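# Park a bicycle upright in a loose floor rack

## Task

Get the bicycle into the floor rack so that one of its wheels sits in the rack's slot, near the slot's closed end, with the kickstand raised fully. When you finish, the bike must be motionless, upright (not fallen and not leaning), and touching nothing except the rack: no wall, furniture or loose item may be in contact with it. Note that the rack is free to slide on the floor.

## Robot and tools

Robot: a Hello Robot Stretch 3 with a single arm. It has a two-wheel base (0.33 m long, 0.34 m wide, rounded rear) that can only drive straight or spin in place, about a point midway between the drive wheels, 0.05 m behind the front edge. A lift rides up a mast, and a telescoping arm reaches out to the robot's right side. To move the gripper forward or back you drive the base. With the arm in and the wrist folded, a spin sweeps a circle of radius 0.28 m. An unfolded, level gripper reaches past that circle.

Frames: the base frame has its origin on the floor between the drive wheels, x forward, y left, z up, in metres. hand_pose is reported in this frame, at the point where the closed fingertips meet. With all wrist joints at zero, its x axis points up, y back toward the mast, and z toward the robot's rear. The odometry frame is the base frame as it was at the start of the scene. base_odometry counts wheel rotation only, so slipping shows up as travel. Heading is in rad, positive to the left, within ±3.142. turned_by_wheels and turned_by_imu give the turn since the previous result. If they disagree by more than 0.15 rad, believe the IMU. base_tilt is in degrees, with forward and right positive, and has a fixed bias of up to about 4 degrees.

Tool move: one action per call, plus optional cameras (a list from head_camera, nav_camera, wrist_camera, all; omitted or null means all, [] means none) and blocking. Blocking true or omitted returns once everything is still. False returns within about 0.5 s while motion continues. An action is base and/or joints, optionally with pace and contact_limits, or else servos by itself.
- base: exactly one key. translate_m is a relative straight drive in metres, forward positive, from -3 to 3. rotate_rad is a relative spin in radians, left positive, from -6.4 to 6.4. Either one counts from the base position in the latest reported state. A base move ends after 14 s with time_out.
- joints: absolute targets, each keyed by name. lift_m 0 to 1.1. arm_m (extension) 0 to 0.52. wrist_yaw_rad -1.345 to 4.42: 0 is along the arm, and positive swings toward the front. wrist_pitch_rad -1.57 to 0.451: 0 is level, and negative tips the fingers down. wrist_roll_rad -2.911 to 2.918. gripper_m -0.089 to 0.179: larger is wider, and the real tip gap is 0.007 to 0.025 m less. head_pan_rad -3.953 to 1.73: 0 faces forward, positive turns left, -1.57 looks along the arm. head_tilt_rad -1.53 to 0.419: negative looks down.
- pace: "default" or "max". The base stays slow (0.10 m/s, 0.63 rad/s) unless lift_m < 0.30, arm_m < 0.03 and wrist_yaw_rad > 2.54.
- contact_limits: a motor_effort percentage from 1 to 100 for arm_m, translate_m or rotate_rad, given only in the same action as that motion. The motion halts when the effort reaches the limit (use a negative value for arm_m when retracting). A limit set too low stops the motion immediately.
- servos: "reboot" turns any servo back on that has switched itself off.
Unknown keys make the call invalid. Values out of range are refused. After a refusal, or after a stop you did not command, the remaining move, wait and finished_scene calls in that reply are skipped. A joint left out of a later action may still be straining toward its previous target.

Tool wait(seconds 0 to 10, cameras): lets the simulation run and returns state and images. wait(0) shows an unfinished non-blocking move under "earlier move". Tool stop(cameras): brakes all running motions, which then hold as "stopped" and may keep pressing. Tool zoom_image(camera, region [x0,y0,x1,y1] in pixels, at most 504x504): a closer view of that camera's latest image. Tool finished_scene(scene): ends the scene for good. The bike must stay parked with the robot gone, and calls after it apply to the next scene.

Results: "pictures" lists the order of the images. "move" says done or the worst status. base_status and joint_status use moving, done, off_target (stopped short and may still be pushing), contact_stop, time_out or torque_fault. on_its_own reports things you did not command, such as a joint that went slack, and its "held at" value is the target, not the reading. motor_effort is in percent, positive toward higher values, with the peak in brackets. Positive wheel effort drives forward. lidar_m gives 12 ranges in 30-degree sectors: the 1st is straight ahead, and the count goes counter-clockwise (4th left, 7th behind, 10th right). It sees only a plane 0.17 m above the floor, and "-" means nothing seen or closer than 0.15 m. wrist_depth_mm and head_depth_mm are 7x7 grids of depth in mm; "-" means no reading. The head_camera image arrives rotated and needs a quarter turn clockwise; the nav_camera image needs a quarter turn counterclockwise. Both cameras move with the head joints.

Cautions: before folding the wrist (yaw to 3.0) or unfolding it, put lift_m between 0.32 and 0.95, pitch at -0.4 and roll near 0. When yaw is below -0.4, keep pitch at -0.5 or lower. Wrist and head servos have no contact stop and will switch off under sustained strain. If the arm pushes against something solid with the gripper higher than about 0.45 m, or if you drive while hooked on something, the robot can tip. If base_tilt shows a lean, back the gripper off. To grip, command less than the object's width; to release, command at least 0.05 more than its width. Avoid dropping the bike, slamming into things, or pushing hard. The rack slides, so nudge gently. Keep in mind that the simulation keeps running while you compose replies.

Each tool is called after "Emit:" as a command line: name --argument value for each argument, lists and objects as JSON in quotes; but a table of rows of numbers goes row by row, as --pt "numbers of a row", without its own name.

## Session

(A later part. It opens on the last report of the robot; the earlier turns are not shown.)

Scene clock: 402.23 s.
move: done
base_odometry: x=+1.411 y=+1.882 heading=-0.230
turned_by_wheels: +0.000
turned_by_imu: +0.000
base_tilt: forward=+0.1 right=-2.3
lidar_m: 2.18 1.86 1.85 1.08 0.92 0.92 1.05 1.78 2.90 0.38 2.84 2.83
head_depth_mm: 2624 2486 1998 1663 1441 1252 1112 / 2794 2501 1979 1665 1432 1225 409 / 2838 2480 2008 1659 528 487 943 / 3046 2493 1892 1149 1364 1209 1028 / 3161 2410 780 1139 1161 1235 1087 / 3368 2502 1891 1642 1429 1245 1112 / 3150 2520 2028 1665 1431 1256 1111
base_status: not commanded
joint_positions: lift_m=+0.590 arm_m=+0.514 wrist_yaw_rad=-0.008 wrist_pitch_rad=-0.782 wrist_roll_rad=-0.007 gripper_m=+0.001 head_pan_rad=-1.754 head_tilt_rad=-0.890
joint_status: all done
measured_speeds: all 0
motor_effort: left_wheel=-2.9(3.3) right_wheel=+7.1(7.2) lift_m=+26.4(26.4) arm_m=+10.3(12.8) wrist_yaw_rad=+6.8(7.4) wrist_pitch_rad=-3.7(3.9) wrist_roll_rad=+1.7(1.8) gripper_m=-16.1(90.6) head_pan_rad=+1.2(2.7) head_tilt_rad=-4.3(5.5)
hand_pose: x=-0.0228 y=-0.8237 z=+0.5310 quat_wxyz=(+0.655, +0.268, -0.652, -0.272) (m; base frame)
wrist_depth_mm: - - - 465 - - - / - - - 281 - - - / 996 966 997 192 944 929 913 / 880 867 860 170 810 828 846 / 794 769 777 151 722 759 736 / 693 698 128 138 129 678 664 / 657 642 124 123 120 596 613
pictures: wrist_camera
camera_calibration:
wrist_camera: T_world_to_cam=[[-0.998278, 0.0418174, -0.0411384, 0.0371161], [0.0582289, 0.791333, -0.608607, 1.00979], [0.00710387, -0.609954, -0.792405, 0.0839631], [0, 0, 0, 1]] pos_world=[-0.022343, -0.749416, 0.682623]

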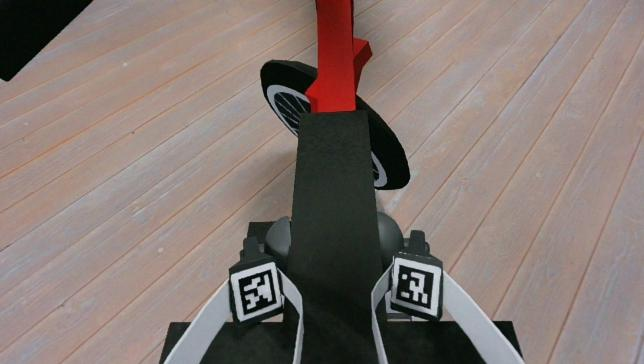

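Emit:
move --base '{"translate_m": -0.03}' --cameras '["wrist_camera","head_camera"]'

Emit:
move --joints '{"arm_m": 0.47}' --contact_limits '{"arm_m": 55}' --cameras '["wrist_camera", "head_camera"]'

Scene clock: 403.63 s.
move: done
base_odometry: x=+1.382 y=+1.889 heading=-0.230
turned_by_wheels: +0.000
turned_by_imu: +0.001
base_tilt: forward=+0.1 right=-2.3
lidar_m: 2.21 1.88 1.88 1.06 0.90 0.90 1.03 1.73 2.88 0.38 2.86 2.86
head_depth_mm: 2648 2472 2002 1673 1438 1250 1109 / 2792 2460 1989 1665 1439 1238 409 / 2902 2490 1996 1666 529 486 949 / 3048 2492 1891 1290 1384 1250 1080 / 3178 2410 780 1146 1151 1195 1084 / 3349 2489 1902 1619 1435 1252 1114 / 3214 2520 1999 1672 1422 1254 1114
base_status: done
joint_positions: lift_m=+0.590 arm_m=+0.514 wrist_yaw_rad=+0.010 wrist_pitch_rad=-0.780 wrist_roll_rad=+0.006 gripper_m=+0.001 head_pan_rad=-1.754 head_tilt_rad=-0.890
joint_status: not commanded
measured_speeds: all 0
motor_effort: left_wheel=+3.3(10.0) right_wheel=-9.8(15.6) lift_m=+17.4(28.3) arm_m=+6.7(10.1) wrist_yaw_rad=-9.2(10.2) wrist_pitch_rad=-4.0(4.3) wrist_roll_rad=-2.5(2.6) gripper_m=-12.1(16.0) head_pan_rad=+2.1(2.8) head_tilt_rad=-4.2(5.2)
hand_pose: x=-0.0199 y=-0.8242 z=+0.5314 quat_wxyz=(+0.654, +0.272, -0.654, -0.267) (m; base frame)
wrist_depth_mm: - - - 464 - - - / - - - 286 - - - / - - 949 192 939 911 913 / 892 882 876 169 833 851 826 / 775 788 787 151 766 741 732 / 703 702 128 137 130 680 674 / 644 651 124 124 122 603 598
pictures: head_camera (sideways), wrist_camera
camera_calibration:
head_camera: T_world_to_cam=[[0.140685, 0.765359, -0.628039, 0.841666], [0.983884, -0.17879, 0.00251395, -0.000912116], [-0.110363, -0.618271, -0.778178, 0.971617], [0, 0, 0, 1]] pos_world=[-0.0102815, -0.0436172, 1.28469]
wrist_camera: T_world_to_cam=[[-0.998208, 0.0327058, -0.0501017, 0.0373456], [0.0565117, 0.790436, -0.609932, 1.01015], [0.0196538, -0.611671, -0.790868, 0.0819939], [0, 0, 0, 1]] pos_world=[-0.0214181, -0.749527, 0.68284]

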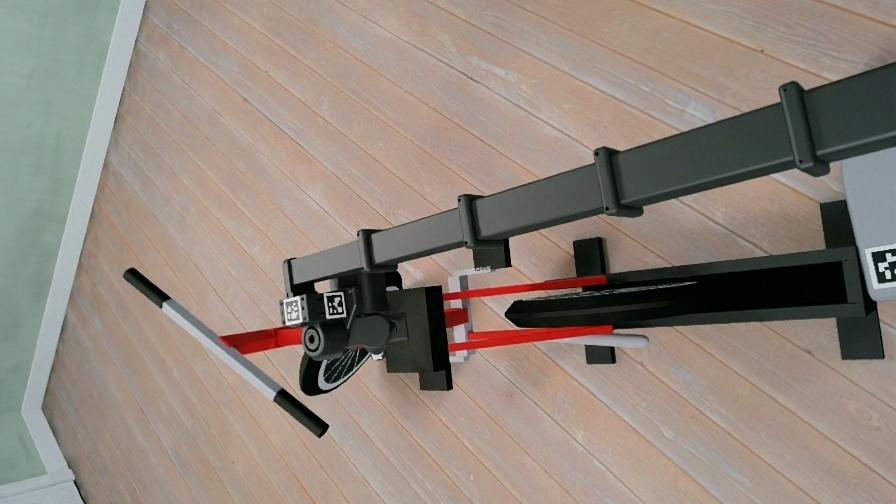

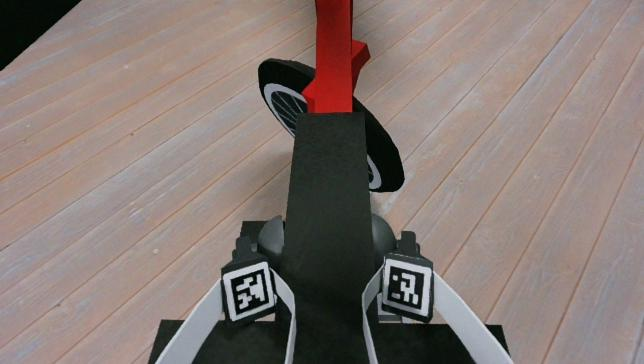

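Scene clock: 405.10 s.
move: done
base_odometry: x=+1.382 y=+1.889 heading=-0.231
turned_by_wheels: -0.001
turned_by_imu: -0.001
base_tilt: forward=+0.1 right=-2.2
lidar_m: 2.20 1.88 1.88 1.06 0.90 0.90 1.02 1.74 2.88 0.35 2.86 2.85
head_depth_mm: 2612 2485 2005 1653 1424 1248 1114 / 2764 2462 2002 1673 1430 1237 408 / 2899 2486 2011 1667 539 487 951 / 3037 2489 1939 677 1362 1249 1083 / 3137 2398 1162 972 1126 1150 1085 / 3292 2506 1905 1633 1427 1254 1118 / 3234 2500 1997 1675 1443 1257 1111
base_status: not commanded
joint_positions: lift_m=+0.590 arm_m=+0.470 wrist_yaw_rad=-0.018 wrist_pitch_rad=-0.742 wrist_roll_rad=+0.014 gripper_m=+0.001 head_pan_rad=-1.754 head_tilt_rad=-0.890
joint_status: all done
measured_speeds: all 0
on_its_own: wrist_yaw_rad is at rest, and its effort (+14.8) is outside its rest range (-9 to +9); wrist_pitch_rad is at rest, and its effort (-11.1) is outside its rest range (-8 to +12)
motor_effort: left_wheel=-5.7(6.3) right_wheel=+7.3(9.7) lift_m=+30.1(30.1) arm_m=-16.8(24.3) wrist_yaw_rad=+14.8(19.3) wrist_pitch_rad=-11.1(11.5) wrist_roll_rad=-5.1(5.3) gripper_m=-12.1(12.8) head_pan_rad=+2.6(2.6) head_tilt_rad=-3.8(5.1)
contact_limits: arm_m 55 (drawing in: default 33, maximum 55; extending or still: default 42, maximum 70)
hand_pose: x=-0.0247 y=-0.7876 z=+0.5379 quat_wxyz=(+0.652, +0.249, -0.666, -0.264) (m; base frame)
wrist_depth_mm: 138 146 - - - - - / 132 - - 301 - - - / - - - 203 985 985 972 / 931 921 879 178 848 842 844 / 823 829 797 158 748 758 758 / 743 720 128 142 128 680 688 / 670 659 126 127 127 600 620
pictures: head_camera (sideways), wrist_camera
camera_calibration:
head_camera: T_world_to_cam=[[0.140685, 0.765359, -0.628039, 0.841666], [0.983884, -0.17879, 0.00251395, -0.000912116], [-0.110363, -0.618271, -0.778178, 0.971617], [0, 0, 0, 1]] pos_world=[-0.0102815, -0.0436172, 1.28469]
wrist_camera: T_world_to_cam=[[-0.99627, 0.0642168, -0.0576372, 0.0606207], [0.0862382, 0.763965, -0.639469, 0.981219], [0.00296807, -0.642055, -0.766653, 0.0722475], [0, 0, 0, 1]] pos_world=[-0.0244384, -0.707123, 0.686342]

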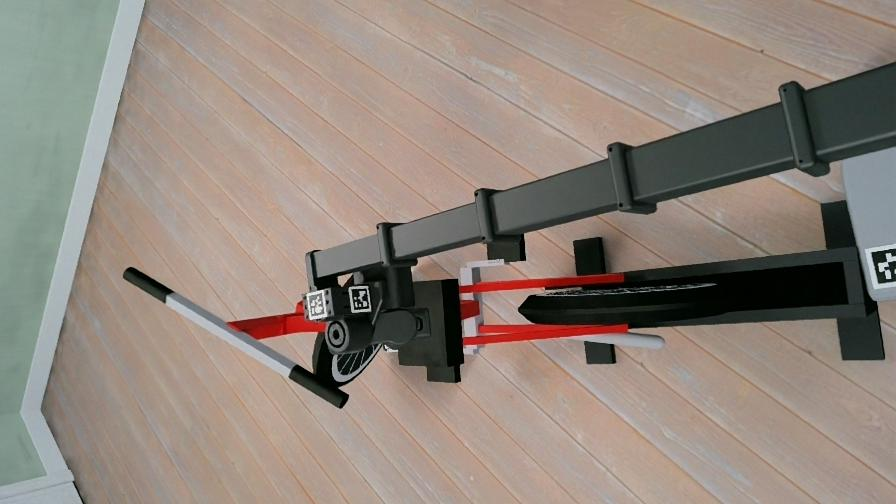

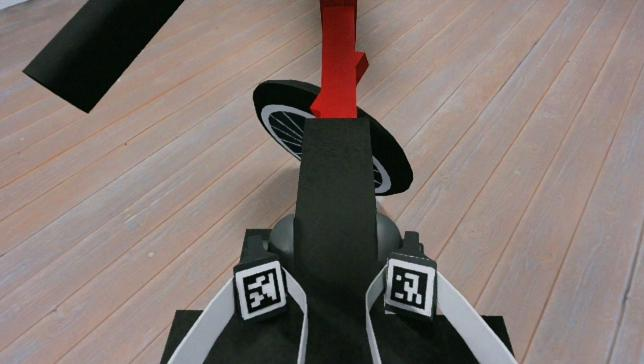

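Emit:
move --joints '{"arm_m": 0.42}' --contact_limits '{"arm_m": 55}' --cameras '["wrist_camera", "head_camera"]'

Scene clock: 406.87 s.
move: done
base_odometry: x=+1.382 y=+1.889 heading=-0.231
turned_by_wheels: +0.000
turned_by_imu: -0.027
base_tilt: forward=+0.1 right=-2.3
lidar_m: 2.24 1.88 1.87 1.08 0.91 0.90 1.02 1.66 2.88 0.33 2.86 2.86
head_depth_mm: 2573 2497 1990 1659 1418 1256 1107 / 2767 2452 1995 1648 1429 1228 409 / 2864 2479 1983 1672 539 487 943 / 2982 2478 2008 717 1383 1230 1083 / 3123 2359 1195 962 1131 1118 1079 / 3334 2476 1990 1671 1434 1258 1116 / 3151 2474 2011 1682 1430 1252 1114
base_status: not commanded
joint_positions: lift_m=+0.590 arm_m=+0.420 wrist_yaw_rad=-0.020 wrist_pitch_rad=-0.654 wrist_roll_rad=+0.013 gripper_m=+0.001 head_pan_rad=-1.754 head_tilt_rad=-0.891
joint_status: all done
measured_speeds: all 0
on_its_own: wrist_yaw_rad is at rest, and its effort (+17.5) is outside its rest range (-9 to +9); wrist_pitch_rad is at rest, and its effort (-27.4) is outside its rest range (-8 to +12)
motor_effort: left_wheel=-6.5(16.3) right_wheel=+7.4(9.6) lift_m=+31.8(31.8) arm_m=-20.7(33.5) wrist_yaw_rad=+17.5(23.5) wrist_pitch_rad=-27.4(28.6) wrist_roll_rad=-4.9(6.5) gripper_m=-11.9(13.1) head_pan_rad=+1.8(2.9) head_tilt_rad=-4.0(4.9)
contact_limits: arm_m 55 (drawing in: default 33, maximum 55; extending or still: default 42, maximum 70)
hand_pose: x=-0.0254 y=-0.7535 z=+0.5536 quat_wxyz=(+0.663, +0.219, -0.676, -0.236) (m; base frame)
wrist_depth_mm: - - 176 - - - - / - - - - - - - / - - - 312 - - - / - - 988 205 896 938 903 / 857 862 874 173 815 823 807 / 788 763 127 156 129 726 721 / 684 698 136 138 137 637 632
pictures: head_camera (sideways), wrist_camera
camera_calibration:
head_camera: T_world_to_cam=[[0.140778, 0.766153, -0.62705, 0.840377], [0.983896, -0.178726, 0.00251878, -0.000918475], [-0.110141, -0.617306, -0.778975, 0.972652], [0, 0, 0, 1]] pos_world=[-0.0102746, -0.0435967, 1.28463]
wrist_camera: T_world_to_cam=[[-0.996286, 0.0608351, -0.0609386, 0.0579201], [0.0861069, 0.705162, -0.703798, 0.956671], [0.0001559, -0.706432, -0.707781, 0.0250273], [0, 0, 0, 1]] pos_world=[-0.0246749, -0.660452, 0.694547]

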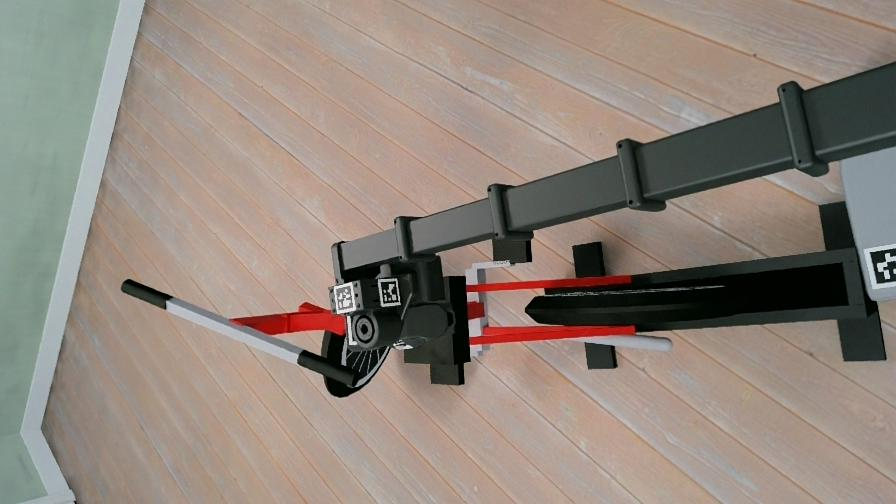

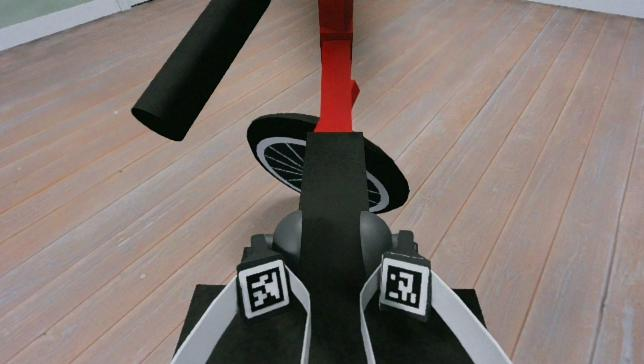

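Emit:
move --joints '{"gripper_m": 0.1}' --cameras '[]'

Emit:
move --joints '{"lift_m": 0.7}' --cameras '["head_camera"]'

Emit:
move --joints '{"arm_m": 0.0, "lift_m": 0.78, "wrist_yaw_rad": 0.0, "wrist_roll_rad": 0.0}' --cameras '["head_camera", "wrist_camera"]'

Scene clock: 409.23 s.
move: done
base_odometry: x=+1.382 y=+1.889 heading=-0.231
turned_by_wheels: +0.000
turned_by_imu: +0.000
base_tilt: forward=+0.1 right=-2.3
lidar_m: 2.24 1.88 1.87 1.08 0.90 0.90 1.02 1.67 2.89 0.33 2.87 2.86
head_depth_mm: 2606 2478 1988 1663 1422 1251 1118 / 2732 2482 1994 1667 1437 1235 408 / 2934 2467 2000 1655 540 487 943 / 2996 2469 1986 716 1371 1231 1080 / 3164 2413 1185 950 1121 1117 1078 / 3257 2477 2025 1673 1427 1251 1114 / 3162 2482 1991 1669 1431 1254 1120
base_status: not commanded
joint_positions: lift_m=+0.590 arm_m=+0.420 wrist_yaw_rad=-0.028 wrist_pitch_rad=-0.654 wrist_roll_rad=+0.010 gripper_m=+0.100 head_pan_rad=-1.754 head_tilt_rad=-0.891
joint_status: all done
measured_speeds: all 0
on_its_own: wrist_yaw_rad is at rest, and its effort (+24.2) is outside its rest range (-9 to +9); wrist_pitch_rad is at rest, and its effort (-27.3) is outside its rest range (-8 to +12)
motor_effort: left_wheel=-6.0(6.9) right_wheel=+7.8(7.8) lift_m=+20.7(28.3) arm_m=+2.7(10.8) wrist_yaw_rad=+24.2(24.9) wrist_pitch_rad=-27.3(27.7) wrist_roll_rad=-4.0(5.0) gripper_m=+10.4(85.4) head_pan_rad=+2.1(3.0) head_tilt_rad=-3.5(5.0)
contact_limits: arm_m 55 (drawing in: default 33, maximum 55; extending or still: default 42, maximum 70)
hand_pose: x=-0.0269 y=-0.7537 z=+0.5538 quat_wxyz=(+0.663, +0.216, -0.676, -0.238) (m; base frame)
wrist_depth_mm: - - 181 - - - - / - 161 - - - - - / - - - 322 - - - / - - 977 210 931 925 933 / 880 877 162 179 780 817 825 / 779 781 129 158 148 125 712 / 686 102 140 141 140 143 641
pictures: none
No camera images: "cameras" was empty.

Scene clock: 411.07 s.
move: done
base_odometry: x=+1.382 y=+1.889 heading=-0.230
turned_by_wheels: +0.000
turned_by_imu: +0.001
base_tilt: forward=+0.1 right=-2.3
lidar_m: 2.25 1.88 1.87 1.08 0.90 0.90 1.02 1.67 2.88 0.34 2.87 2.86
head_depth_mm: 2594 2508 1997 1667 1431 1253 318 / 2703 2481 2005 1666 1396 353 323 / 2834 2499 2012 482 423 1216 1097 / 3032 2489 625 1599 1394 1232 1080 / 3093 2431 633 1104 1137 1123 1079 / 3313 2472 1897 1636 1441 1257 1116 / 3126 2486 2026 1675 1433 1257 1116
base_status: not commanded
joint_positions: lift_m=+0.700 arm_m=+0.420 wrist_yaw_rad=-0.044 wrist_pitch_rad=-0.806 wrist_roll_rad=+0.004 gripper_m=+0.100 head_pan_rad=-1.754 head_tilt_rad=-0.891
joint_status: all done
measured_speeds: all 0
on_its_own: wrist_yaw_rad is held at -0.047, not at your +0.000, by its stall guard, which is not easing now
motor_effort: left_wheel=-1.9(7.2) right_wheel=+3.4(8.8) lift_m=+30.0(32.9) arm_m=-13.4(13.4) wrist_yaw_rad=-3.3(26.9) wrist_pitch_rad=+0.7(27.7) wrist_roll_rad=-1.9(6.7) gripper_m=+0.4(10.2) head_pan_rad=+2.0(2.9) head_tilt_rad=-3.1(4.6)
contact_limits: arm_m 55 (drawing in: default 33, maximum 55; extending or still: default 42, maximum 70)
hand_pose: x=-0.0287 y=-0.7249 z=+0.6372 quat_wxyz=(+0.643, +0.262, -0.658, -0.293) (m; base frame)
wrist_depth_mm: - - 270 - - - - / - - - - - - - / - - - 650 - - - / - 967 968 566 942 926 949 / 896 866 275 576 841 848 843 / 812 125 147 243 234 127 770 / 744 120 223 222 530 691 711
pictures: head_camera (sideways)
camera_calibration:
head_camera: T_world_to_cam=[[0.140777, 0.766153, -0.62705, 0.840377], [0.983896, -0.178725, 0.00251878, -0.000918477], [-0.110139, -0.617306, -0.778975, 0.972652], [0, 0, 0, 1]] pos_world=[-0.0102745, -0.0435968, 1.28463]

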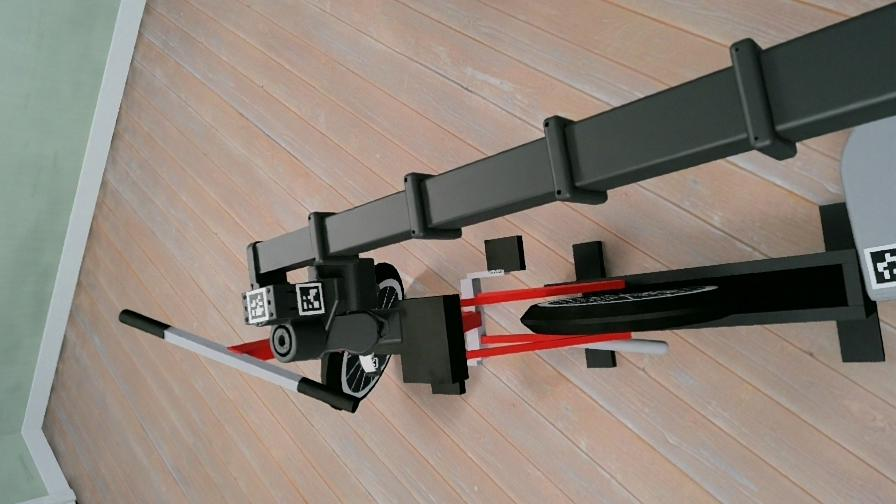

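Scene clock: 415.37 s.
move: done
base_odometry: x=+1.382 y=+1.889 heading=-0.230
turned_by_wheels: +0.000
turned_by_imu: +0.001
base_tilt: forward=+0.1 right=-2.3
lidar_m: 2.24 1.88 1.87 1.08 0.91 0.90 1.02 1.66 2.89 0.34 2.87 2.86
head_depth_mm: 2563 2484 1996 1677 1439 - - / 2746 2493 1978 1665 1428 291 941 / 2911 2471 1993 1674 1417 296 932 / 3052 2500 1999 1674 1265 300 341 / 3140 2404 1455 1122 1053 1038 1068 / 3239 2526 1889 1636 1440 1257 1119 / 3129 2500 1996 1665 1429 1257 1108
base_status: not commanded
joint_positions: lift_m=+0.780 arm_m=+0.000 wrist_yaw_rad=-0.002 wrist_pitch_rad=-0.807 wrist_roll_rad=+0.002 gripper_m=+0.100 head_pan_rad=-1.754 head_tilt_rad=-0.891
joint_status: all done
measured_speeds: all 0
motor_effort: left_wheel=-1.6(2.1) right_wheel=+3.4(3.7) lift_m=+29.8(33.1) arm_m=-12.7(16.3) wrist_yaw_rad=+1.6(5.6) wrist_pitch_rad=+0.6(1.0) wrist_roll_rad=-1.2(2.5) gripper_m=-0.1(0.9) head_pan_rad=+1.4(3.0) head_tilt_rad=-4.4(4.7)
hand_pose: x=-0.0219 y=-0.3049 z=+0.7171 quat_wxyz=(+0.650, +0.277, -0.651, -0.279) (m; base frame)
wrist_depth_mm: - - - - - - - / - - - 525 - - - / - - - - - - - / - - - 838 - - - / 964 962 955 695 916 951 955 / 885 125 147 701 819 127 840 / 841 120 808 672 788 754 797
pictures: head_camera (sideways), wrist_camera
camera_calibration:
head_camera: T_world_to_cam=[[0.140777, 0.766153, -0.62705, 0.840377], [0.983896, -0.178725, 0.00251878, -0.000918476], [-0.11014, -0.617306, -0.778975, 0.972652], [0, 0, 0, 1]] pos_world=[-0.0102745, -0.0435968, 1.28463]
wrist_camera: T_world_to_cam=[[-0.99799, 0.0433316, -0.046251, 0.0281541], [0.0622795, 0.805787, -0.588922, 0.702778], [0.0117495, -0.590618, -0.806866, 0.56424], [0, 0, 0, 1]] pos_world=[-0.0223007, -0.234259, 0.870449]

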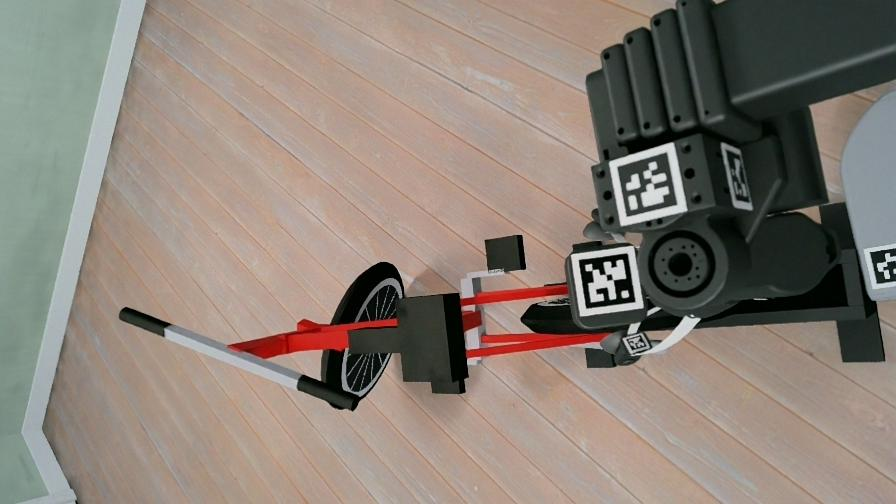

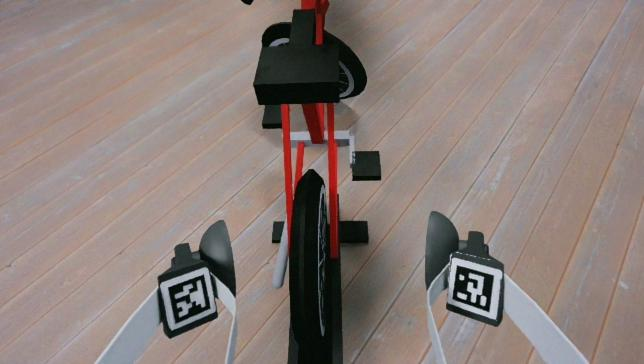

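Emit:
move --base '{"translate_m": 0.56}' --cameras '[]'

Emit:
move --base '{"rotate_rad": -1.6}' --cameras '["head_camera"]'

Scene clock: 422.17 s.
move: done
base_odometry: x=+1.927 y=+1.761 heading=-0.230
turned_by_wheels: +0.000
turned_by_imu: +0.001
base_tilt: forward=+0.2 right=-2.4
lidar_m: 1.79 1.50 1.50 1.58 1.32 1.32 1.48 0.64 0.76 2.92 2.45 2.44
head_depth_mm: 2886 2380 1232 1310 1192 - - / 3008 2460 1600 1584 1438 291 943 / 3192 2486 1905 1669 1436 296 932 / 3229 2517 1983 1686 1344 300 340 / 3346 2492 2018 1669 1399 1187 1120 / 3069 2493 1999 1670 1427 1257 1114 / 2850 2510 2021 1661 1433 1257 1119
base_status: done
joint_positions: lift_m=+0.780 arm_m=+0.000 wrist_yaw_rad=-0.002 wrist_pitch_rad=-0.807 wrist_roll_rad=+0.002 gripper_m=+0.100 head_pan_rad=-1.754 head_tilt_rad=-0.891
joint_status: not commanded
measured_speeds: all 0
motor_effort: left_wheel=+4.5(9.2) right_wheel=+2.9(6.8) lift_m=+28.0(29.9) arm_m=-7.2(12.6) wrist_yaw_rad=+1.1(2.8) wrist_pitch_rad=+0.6(1.0) wrist_roll_rad=-1.2(1.3) gripper_m=+0.3(0.8) head_pan_rad=+2.3(3.1) head_tilt_rad=-4.3(5.1)
hand_pose: x=-0.0219 y=-0.3049 z=+0.7171 quat_wxyz=(+0.650, +0.277, -0.651, -0.279) (m; base frame)
wrist_depth_mm: - - - - - - 608 / - - - - - - 665 / - - - - - - - / - - - - - - 707 / 973 958 950 930 948 864 - / 883 125 148 854 815 126 699 / 827 120 793 773 793 749 646
pictures: none
No camera images: "cameras" was empty.

Scene clock: 425.80 s.
move: done
base_odometry: x=+1.927 y=+1.761 heading=-1.830
turned_by_wheels: -1.600
turned_by_imu: -1.623
base_tilt: forward=+0.1 right=-2.4
lidar_m: 2.98 2.46 2.44 1.83 1.51 1.50 1.61 1.32 1.32 1.46 0.64 0.73
head_depth_mm: 1148 1313 1526 1654 1423 - - / 1203 1386 1620 1689 1432 291 943 / 1273 1467 1755 1678 1434 296 930 / 1350 1577 1866 1659 1352 300 340 / 1427 1689 1937 1666 1401 1193 1114 / 1517 1805 2003 1670 1424 1217 1110 / 1631 1968 2000 1678 1444 1199 1114
base_status: done
joint_positions: lift_m=+0.780 arm_m=+0.000 wrist_yaw_rad=-0.002 wrist_pitch_rad=-0.807 wrist_roll_rad=+0.002 gripper_m=+0.100 head_pan_rad=-1.754 head_tilt_rad=-0.891
joint_status: not commanded
measured_speeds: all 0
motor_effort: left_wheel=+7.5(12.3) right_wheel=-6.7(9.1) lift_m=+27.2(28.1) arm_m=-8.0(8.3) wrist_yaw_rad=+1.3(2.6) wrist_pitch_rad=+0.7(1.0) wrist_roll_rad=-1.3(1.3) gripper_m=+0.6(0.8) head_pan_rad=+2.1(3.0) head_tilt_rad=-3.2(5.2)
hand_pose: x=-0.0219 y=-0.3049 z=+0.7171 quat_wxyz=(+0.650, +0.277, -0.651, -0.279) (m; base frame)
wrist_depth_mm: - - - - - - 867 / - - - - - - 976 / - - - - - - - / - - - - - - - / - - 959 975 933 918 931 / 682 124 148 871 857 127 844 / - 120 792 792 791 761 780
pictures: head_camera (sideways)
camera_calibration:
head_camera: T_world_to_cam=[[0.140777, 0.766153, -0.62705, 0.840377], [0.983896, -0.178725, 0.00251878, -0.000918477], [-0.11014, -0.617306, -0.778975, 0.972652], [0, 0, 0, 1]] pos_world=[-0.0102745, -0.0435968, 1.28463]

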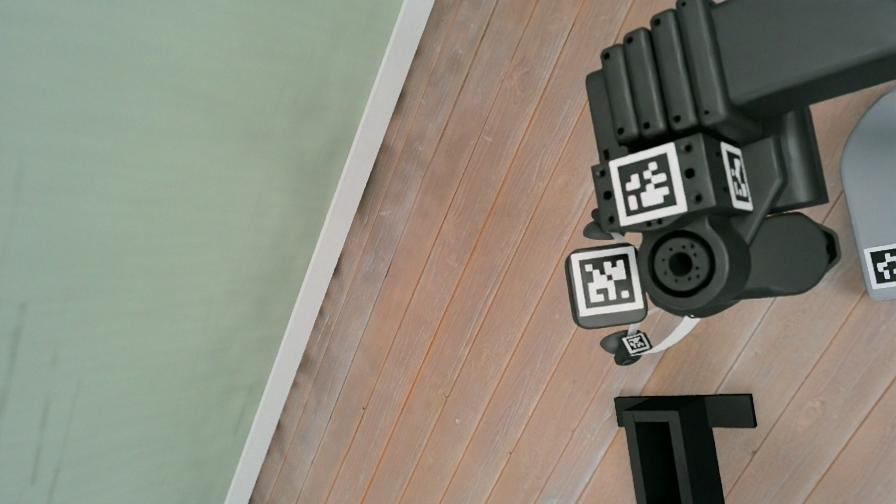

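Emit:
move --base '{"translate_m": 0.84}' --joints '{"wrist_pitch_rad": -1.5, "head_tilt_rad": -0.75, "head_pan_rad": -1.6}'

Scene clock: 435.43 s.
move: done
base_odometry: x=+1.711 y=+0.949 heading=-1.830
turned_by_wheels: +0.000
turned_by_imu: +0.002
base_tilt: forward=+0.1 right=-2.3
lidar_m: 2.28 1.91 1.90 2.11 2.15 2.14 2.27 1.87 0.54 0.54 0.61 0.60
head_depth_mm: 1653 1869 2077 1902 1579 1053 - / 1778 1988 2202 1907 1581 1015 - / 1904 2167 2320 1918 895 1034 288 / 2071 2357 2455 1908 1572 1147 397 / 2256 2571 2415 1913 1580 1280 1134 / 2424 2840 2461 1907 1460 1275 1152 / 2657 2893 2454 1912 1497 1022 1152
base_status: done
joint_positions: lift_m=+0.780 arm_m=+0.000 wrist_yaw_rad=-0.002 wrist_pitch_rad=-1.493 wrist_roll_rad=+0.002 gripper_m=+0.100 head_pan_rad=-1.605 head_tilt_rad=-0.754
joint_status: all done
measured_speeds: all 0
motor_effort: left_wheel=+6.2(11.0) right_wheel=+1.2(5.1) lift_m=+24.4(27.3) arm_m=-12.7(13.3) wrist_yaw_rad=+1.5(2.9) wrist_pitch_rad=-1.6(2.3) wrist_roll_rad=-1.3(1.3) gripper_m=+0.1(1.0) head_pan_rad=+1.8(5.6) head_tilt_rad=+1.8(3.3)
hand_pose: x=-0.0216 y=-0.1407 z=+0.6614 quat_wxyz=(+0.518, +0.479, -0.520, -0.482) (m; base frame)
wrist_depth_mm: 555 800 605 794 802 802 785 / 818 784 809 803 815 793 782 / 809 821 812 799 796 817 795 / 819 831 827 654 668 795 808 / 832 809 828 668 656 832 807 / 842 125 148 669 672 127 846 / 864 120 831 832 838 842 856
pictures: head_camera (sideways), nav_camera (sideways), wrist_camera
camera_calibration:
head_camera: T_world_to_cam=[[0.022221, 0.685585, -0.727653, 0.972195], [0.999539, -0.0303001, 0.00197538, -0.00030685], [-0.0206937, -0.727362, -0.685942, 0.851119], [0, 0, 0, 1]] pos_world=[-0.00368359, -0.0474605, 1.29124]
nav_camera: T_world_to_cam=[[-0.0296519, -0.670604, 0.741223, -0.92091], [-0.999456, 0.0306149, -0.0122841, 0.0726129], [-0.0144547, -0.741183, -0.671147, 0.833541], [0, 0, 0, 1]] pos_world=[0.0573153, -0.00198229, 1.24292]
wrist_camera: T_world_to_cam=[[-0.997921, 0.063779, -0.00931647, -0.00281351], [0.0631655, 0.996451, 0.055645, 0.138251], [0.0128324, 0.0549408, -0.998407, 0.833811], [0, 0, 0, 1]] pos_world=[-0.0222401, -0.183391, 0.824764]

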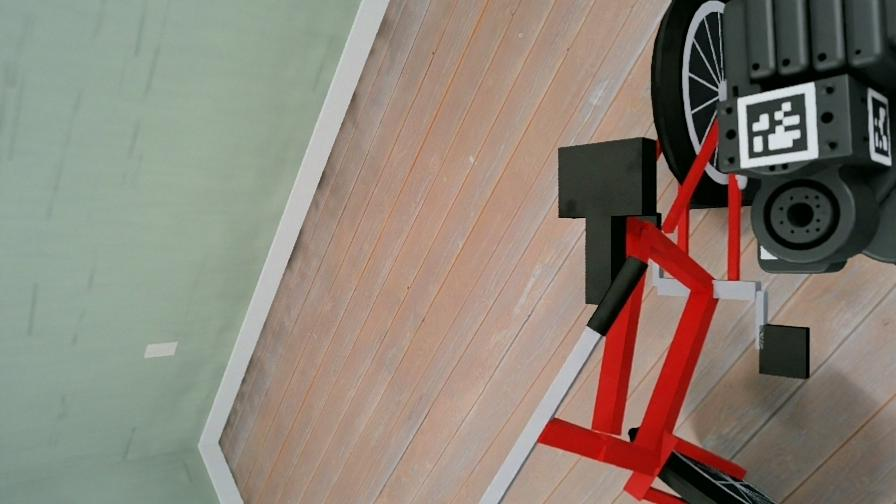

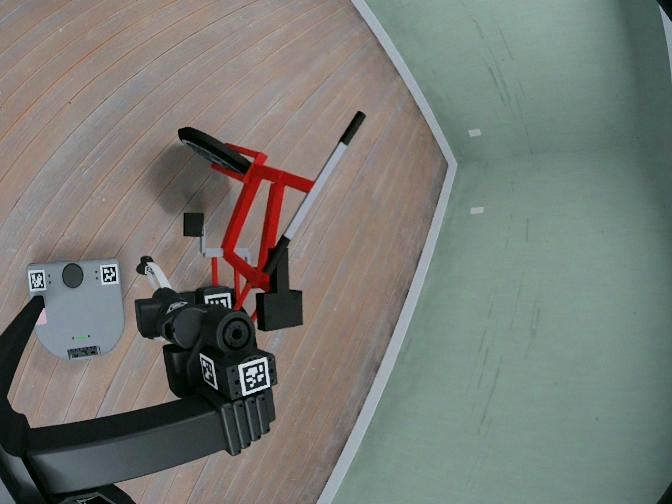

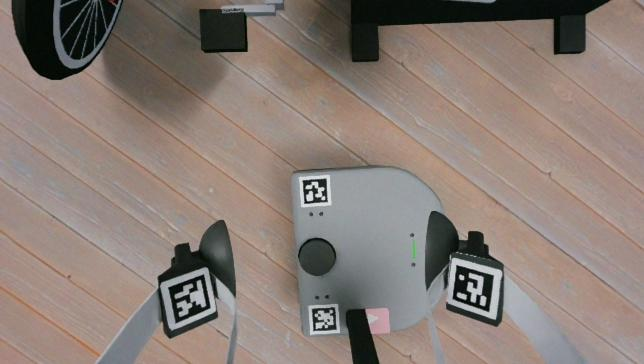

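Emit:
move --base '{"translate_m": 0.055}' --joints '{"lift_m": 0.88, "wrist_roll_rad": -0.93, "gripper_m": 0.09, "head_tilt_rad": -0.85, "head_pan_rad": -1.45}' --cameras '[]'

Emit:
move --joints '{"arm_m": 0.25}'

Scene clock: 438.17 s.
move: done
base_odometry: x=+1.697 y=+0.896 heading=-1.830
turned_by_wheels: +0.000
turned_by_imu: +0.001
base_tilt: forward=+0.1 right=-2.3
lidar_m: 2.24 1.87 1.86 2.06 2.19 2.18 2.31 0.72 0.56 2.10 0.56 0.56
head_depth_mm: 1847 2075 2150 1737 1536 - - / 2055 2299 2137 1747 884 - - / 2222 2500 2148 1762 928 - - / 2481 2643 2133 1754 1098 332 1107 / 2769 2759 2137 1711 1063 1239 1124 / 2692 2795 2149 1696 1101 1249 1124 / 2461 2667 2132 1745 1477 1232 1122
base_status: done
joint_positions: lift_m=+0.880 arm_m=+0.000 wrist_yaw_rad=-0.002 wrist_pitch_rad=-1.493 wrist_roll_rad=-0.926 gripper_m=+0.090 head_pan_rad=-1.455 head_tilt_rad=-0.839
joint_status: all done
measured_speeds: all 0
motor_effort: left_wheel=+5.9(11.1) right_wheel=+1.4(4.8) lift_m=+29.0(32.1) arm_m=-12.3(12.7) wrist_yaw_rad=+1.2(2.4) wrist_pitch_rad=-1.8(1.9) wrist_roll_rad=-1.8(2.8) gripper_m=-0.3(46.9) head_pan_rad=+3.2(4.2) head_tilt_rad=-4.3(5.9)
hand_pose: x=-0.0215 y=-0.1408 z=+0.7614 quat_wxyz=(+0.696, +0.644, -0.233, -0.216) (m; base frame)
wrist_depth_mm: 845 849 867 873 866 627 379 / 854 856 881 891 896 728 382 / 879 875 885 920 933 733 579 / 876 877 907 929 922 882 972 / 901 895 156 940 934 956 861 / 897 942 131 953 132 125 - / 919 121 935 949 977 991 -
pictures: none
No camera images: "cameras" was empty.

Scene clock: 441.23 s.
move: done
base_odometry: x=+1.697 y=+0.896 heading=-1.830
turned_by_wheels: +0.000
turned_by_imu: +0.000
base_tilt: forward=+0.1 right=-2.3
lidar_m: 2.24 1.88 1.86 2.07 2.19 2.18 2.31 0.72 0.56 2.11 0.56 0.56
head_depth_mm: 1856 1971 372 1647 1408 1090 1124 / 2008 2169 383 475 884 1181 1131 / 2214 2488 400 461 925 1254 1130 / 2457 2657 2137 1666 1101 1237 1132 / 2766 2742 2120 1705 1065 1283 1129 / 2679 2787 2143 1697 1108 1251 1127 / 2470 2648 2150 1754 1476 1240 1134
base_status: not commanded
joint_positions: lift_m=+0.880 arm_m=+0.250 wrist_yaw_rad=-0.002 wrist_pitch_rad=-1.494 wrist_roll_rad=-0.927 gripper_m=+0.090 head_pan_rad=-1.455 head_tilt_rad=-0.840
joint_status: all done
measured_speeds: all 0
motor_effort: left_wheel=+6.3(6.8) right_wheel=+1.6(1.8) lift_m=+23.3(28.7) arm_m=+13.8(18.5) wrist_yaw_rad=+2.0(2.5) wrist_pitch_rad=-1.6(1.9) wrist_roll_rad=-1.5(1.8) gripper_m=+0.0(0.6) head_pan_rad=+1.7(3.3) head_tilt_rad=-4.3(5.9)
hand_pose: x=-0.0215 y=-0.3907 z=+0.7614 quat_wxyz=(+0.696, +0.644, -0.232, -0.216) (m; base frame)
wrist_depth_mm: 835 862 861 513 904 921 926 / 828 855 863 873 869 917 934 / 905 891 891 876 375 918 940 / 876 881 887 909 382 383 952 / 877 905 856 949 382 392 999 / 900 917 131 967 132 125 - / 907 107 131 944 986 844 -
pictures: head_camera (sideways), nav_camera (sideways), wrist_camera
camera_calibration:
head_camera: T_world_to_cam=[[-0.0874513, 0.740208, -0.666667, 0.89339], [0.992845, 0.119387, 0.00231789, -0.000711689], [0.0813068, -0.661694, -0.745352, 0.927763], [0, 0, 0, 1]] pos_world=[0.00340127, -0.0473136, 1.2871]
nav_camera: T_world_to_cam=[[0.0780024, -0.727707, 0.681439, -0.843656], [-0.992911, -0.118193, -0.0125622, 0.0729337], [0.0896829, -0.675628, -0.731767, 0.911749], [0, 0, 0, 1]] pos_world=[0.0564556, 0.0106897, 1.243]
wrist_camera: T_world_to_cam=[[-0.648863, -0.759044, 0.0531863, -0.347381], [-0.754597, 0.650892, 0.0832032, 0.208228], [-0.0977734, 0.0138533, -0.995112, 0.926456], [0, 0, 0, 1]] pos_world=[0.0223077, -0.412046, 0.923079]

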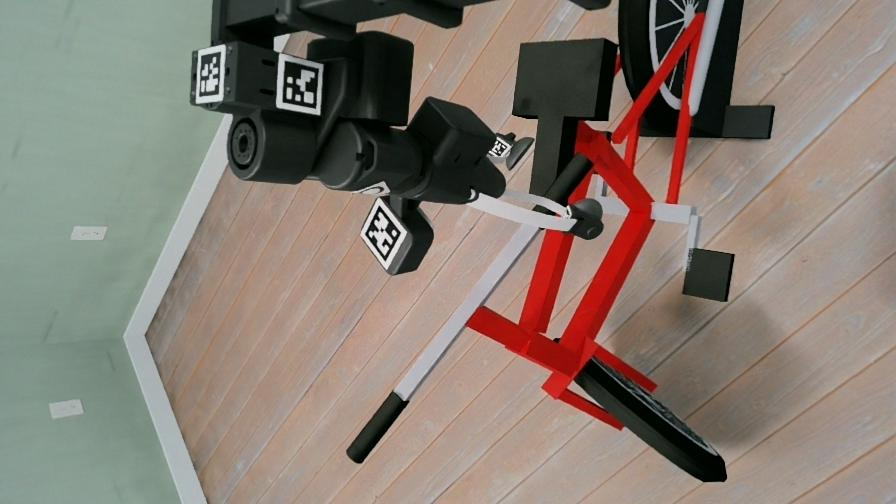

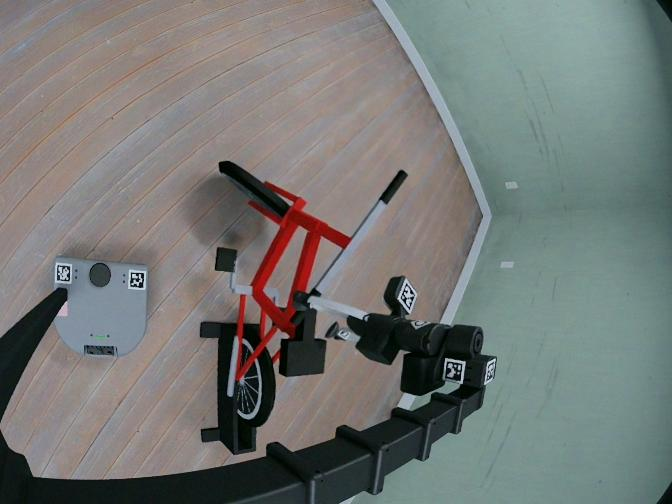

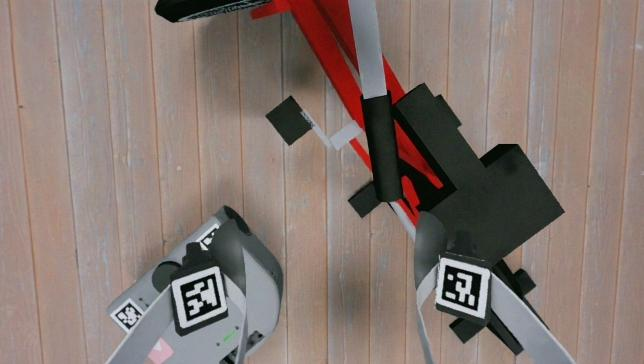

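Emit:
move --joints '{"lift_m": 0.84}' --cameras '["wrist_camera", "head_camera"]'

Scene clock: 442.67 s.
move: done
base_odometry: x=+1.697 y=+0.896 heading=-1.830
turned_by_wheels: +0.000
turned_by_imu: +0.000
base_tilt: forward=+0.2 right=-2.3
lidar_m: 2.24 1.87 1.86 2.07 2.19 2.18 2.32 0.72 0.55 2.10 0.56 0.56
head_depth_mm: 1868 2069 395 358 880 1115 1127 / 2035 2263 399 430 881 1194 1125 / 2231 2502 1937 469 867 1257 1126 / 2452 2646 2117 1633 1090 1230 1129 / 2813 2792 2129 1693 1061 1289 1127 / 2663 2770 2158 1702 1109 1261 1127 / 2479 2676 2139 1755 1486 1234 1132
base_status: not commanded
joint_positions: lift_m=+0.840 arm_m=+0.250 wrist_yaw_rad=-0.002 wrist_pitch_rad=-1.494 wrist_roll_rad=-0.927 gripper_m=+0.090 head_pan_rad=-1.455 head_tilt_rad=-0.840
joint_status: all done
measured_speeds: all 0
motor_effort: left_wheel=+6.3(7.3) right_wheel=+1.6(1.9) lift_m=+23.2(24.4) arm_m=+13.7(14.1) wrist_yaw_rad=+0.9(2.3) wrist_pitch_rad=-1.7(1.8) wrist_roll_rad=-1.4(1.6) gripper_m=+0.1(0.6) head_pan_rad=+2.0(3.0) head_tilt_rad=-4.4(5.8)
hand_pose: x=-0.0215 y=-0.3907 z=+0.7214 quat_wxyz=(+0.696, +0.644, -0.232, -0.216) (m; base frame)
wrist_depth_mm: 818 821 824 511 851 859 855 / 806 834 825 843 331 889 922 / 824 833 854 865 333 895 901 / 827 852 875 880 282 345 909 / 865 846 859 902 348 347 911 / 867 869 131 891 132 125 955 / 883 107 130 929 943 769 949
pictures: head_camera (sideways), wrist_camera
camera_calibration:
head_camera: T_world_to_cam=[[-0.0874509, 0.740208, -0.666667, 0.89339], [0.992845, 0.119386, 0.00231789, -0.000711689], [0.0813065, -0.661694, -0.745352, 0.927763], [0, 0, 0, 1]] pos_world=[0.00340125, -0.0473136, 1.2871]
wrist_camera: T_world_to_cam=[[-0.648863, -0.759044, 0.0531861, -0.345254], [-0.754597, 0.650892, 0.0832034, 0.211556], [-0.0977734, 0.0138535, -0.995112, 0.886649], [0, 0, 0, 1]] pos_world=[0.0223077, -0.412046, 0.883076]

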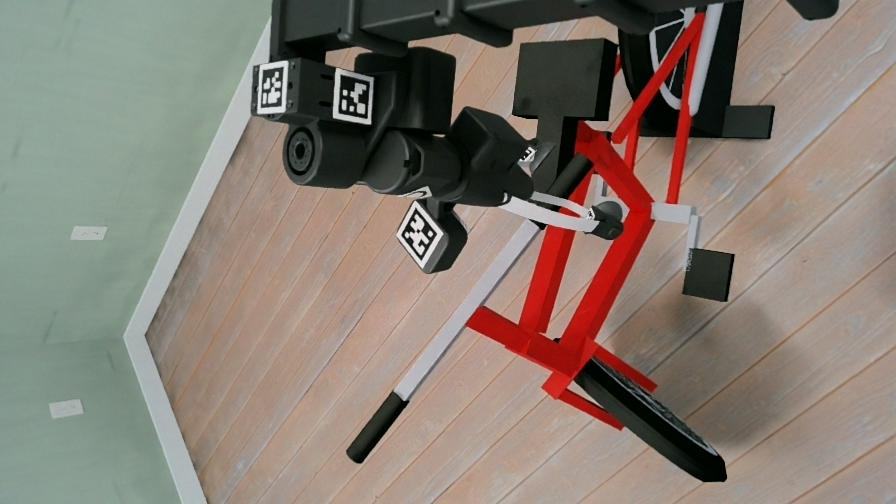

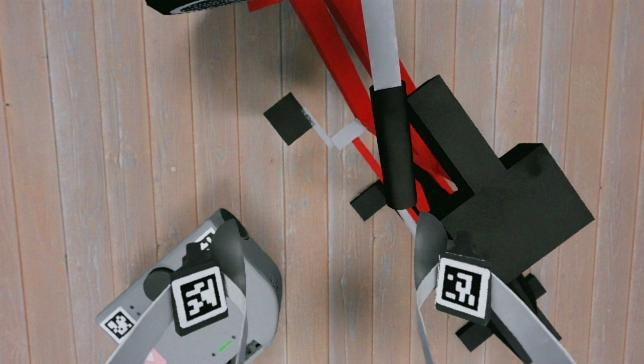

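Emit:
move --base '{"translate_m": -0.007}' --joints '{"arm_m": 0.337}' --cameras '["wrist_camera", "head_camera"]'

Scene clock: 444.90 s.
move: done
base_odometry: x=+1.699 y=+0.903 heading=-1.830
turned_by_wheels: +0.000
turned_by_imu: +0.000
base_tilt: forward=+0.1 right=-2.4
lidar_m: 2.26 1.88 1.87 2.08 2.18 2.17 2.31 0.75 0.55 2.10 0.57 0.56
head_depth_mm: 1856 1972 394 344 861 1119 1124 / 2028 2084 478 1700 880 1188 1123 / 2223 2452 507 623 952 1256 1124 / 2455 2660 2146 1755 1104 1225 1126 / 2730 2774 2142 1706 1055 1274 1130 / 2684 2780 2133 1708 1111 1252 1124 / 2479 2673 2151 1750 1477 1236 1130
base_status: done
joint_positions: lift_m=+0.840 arm_m=+0.337 wrist_yaw_rad=-0.002 wrist_pitch_rad=-1.494 wrist_roll_rad=-0.927 gripper_m=+0.090 head_pan_rad=-1.455 head_tilt_rad=-0.840
joint_status: all done
measured_speeds: all 0
motor_effort: left_wheel=+1.0(3.4) right_wheel=-4.6(8.5) lift_m=+30.6(30.6) arm_m=+14.1(18.7) wrist_yaw_rad=+1.9(2.3) wrist_pitch_rad=-1.5(1.8) wrist_roll_rad=-1.4(1.6) gripper_m=-0.7(0.7) head_pan_rad=+2.6(3.7) head_tilt_rad=-4.0(5.6)
hand_pose: x=-0.0215 y=-0.4777 z=+0.7214 quat_wxyz=(+0.696, +0.644, -0.232, -0.216) (m; base frame)
wrist_depth_mm: 818 811 201 818 864 869 899 / 808 815 821 844 874 904 911 / 822 849 824 379 864 889 889 / 835 859 866 331 373 925 929 / 827 878 851 270 340 926 915 / 859 886 133 920 131 126 964 / 864 98 914 938 909 124 964
pictures: head_camera (sideways), wrist_camera
camera_calibration:
head_camera: T_world_to_cam=[[-0.0874937, 0.740204, -0.666665, 0.893388], [0.992838, 0.119443, 0.00231789, -0.000711659], [0.0813444, -0.661688, -0.745354, 0.927765], [0, 0, 0, 1]] pos_world=[0.00340397, -0.0473138, 1.2871]
wrist_camera: T_world_to_cam=[[-0.648861, -0.759047, 0.0531713, -0.411276], [-0.754599, 0.650888, 0.0832163, 0.268168], [-0.0977736, 0.0138728, -0.995112, 0.887867], [0, 0, 0, 1]] pos_world=[0.0223078, -0.499042, 0.883079]

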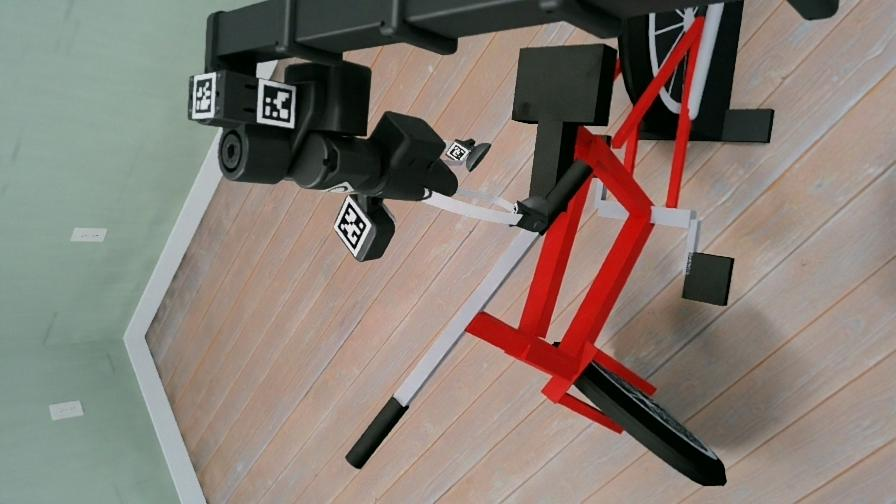

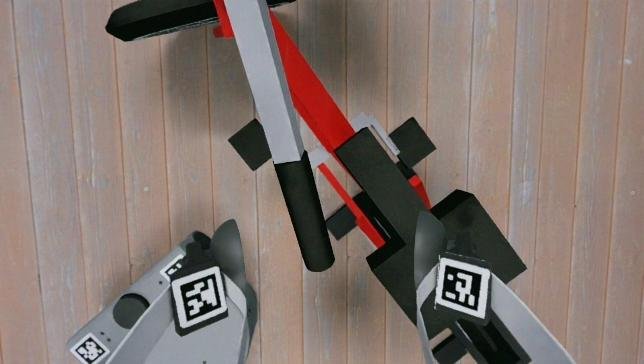

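Emit:
move --joints '{"arm_m": 0.32, "lift_m": 0.76}' --cameras '["wrist_camera", "head_camera"]'

Scene clock: 446.63 s.
move: done
base_odometry: x=+1.699 y=+0.903 heading=-1.830
turned_by_wheels: +0.000
turned_by_imu: +0.000
base_tilt: forward=+0.0 right=-2.3
lidar_m: 2.26 1.88 1.87 2.07 2.19 2.17 2.31 0.75 0.55 2.10 0.57 0.56
head_depth_mm: 1862 2068 2075 424 359 314 1087 / 2038 2283 516 542 879 1183 1118 / 2193 2458 2150 573 883 1250 1130 / 2453 2642 2135 1667 1099 1230 1126 / 2742 2743 2141 1713 1062 1271 1123 / 2690 2773 2141 1708 1103 1251 1130 / 2462 2660 2137 1755 1483 1233 1125
base_status: not commanded
joint_positions: lift_m=+0.760 arm_m=+0.320 wrist_yaw_rad=-0.002 wrist_pitch_rad=-1.494 wrist_roll_rad=-0.927 gripper_m=+0.090 head_pan_rad=-1.455 head_tilt_rad=-0.840
joint_status: all done
measured_speeds: all 0
motor_effort: left_wheel=+1.0(1.4) right_wheel=-4.4(4.8) lift_m=+22.4(28.6) arm_m=-11.8(16.2) wrist_yaw_rad=+1.6(2.3) wrist_pitch_rad=-1.6(1.9) wrist_roll_rad=-1.5(1.6) gripper_m=+0.2(0.5) head_pan_rad=+2.9(3.2) head_tilt_rad=-4.6(5.8)
hand_pose: x=-0.0215 y=-0.4607 z=+0.6414 quat_wxyz=(+0.696, +0.645, -0.232, -0.216) (m; base frame)
wrist_depth_mm: 745 758 753 278 765 802 777 / 753 755 760 281 786 794 808 / 750 763 774 155 309 806 851 / 777 780 794 165 258 802 845 / 769 794 784 179 261 263 862 / 774 786 147 814 132 126 890 / 808 121 657 843 850 271 892
pictures: head_camera (sideways), wrist_camera
camera_calibration:
head_camera: T_world_to_cam=[[-0.0874941, 0.740209, -0.66666, 0.893381], [0.992838, 0.119443, 0.00231792, -0.000711693], [0.0813436, -0.661683, -0.745358, 0.92777], [0, 0, 0, 1]] pos_world=[0.00340395, -0.0473137, 1.2871]
wrist_camera: T_world_to_cam=[[-0.64886, -0.759056, 0.0530562, -0.394017], [-0.7546, 0.650874, 0.0833148, 0.263663], [-0.0977735, 0.0140234, -0.99511, 0.80809], [0, 0, 0, 1]] pos_world=[0.0223079, -0.482025, 0.803076]

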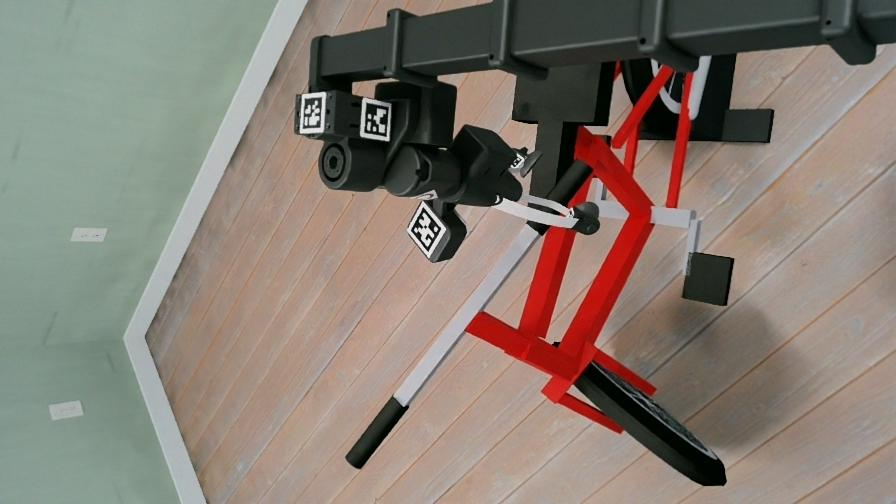

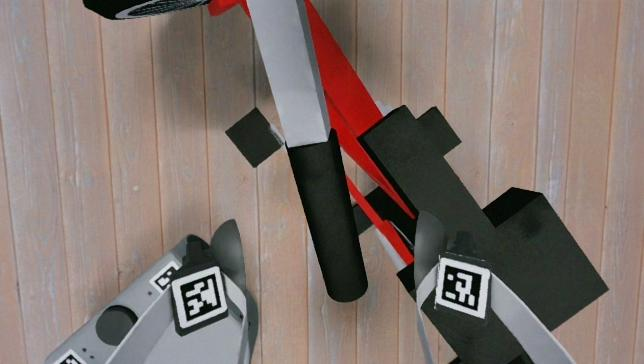

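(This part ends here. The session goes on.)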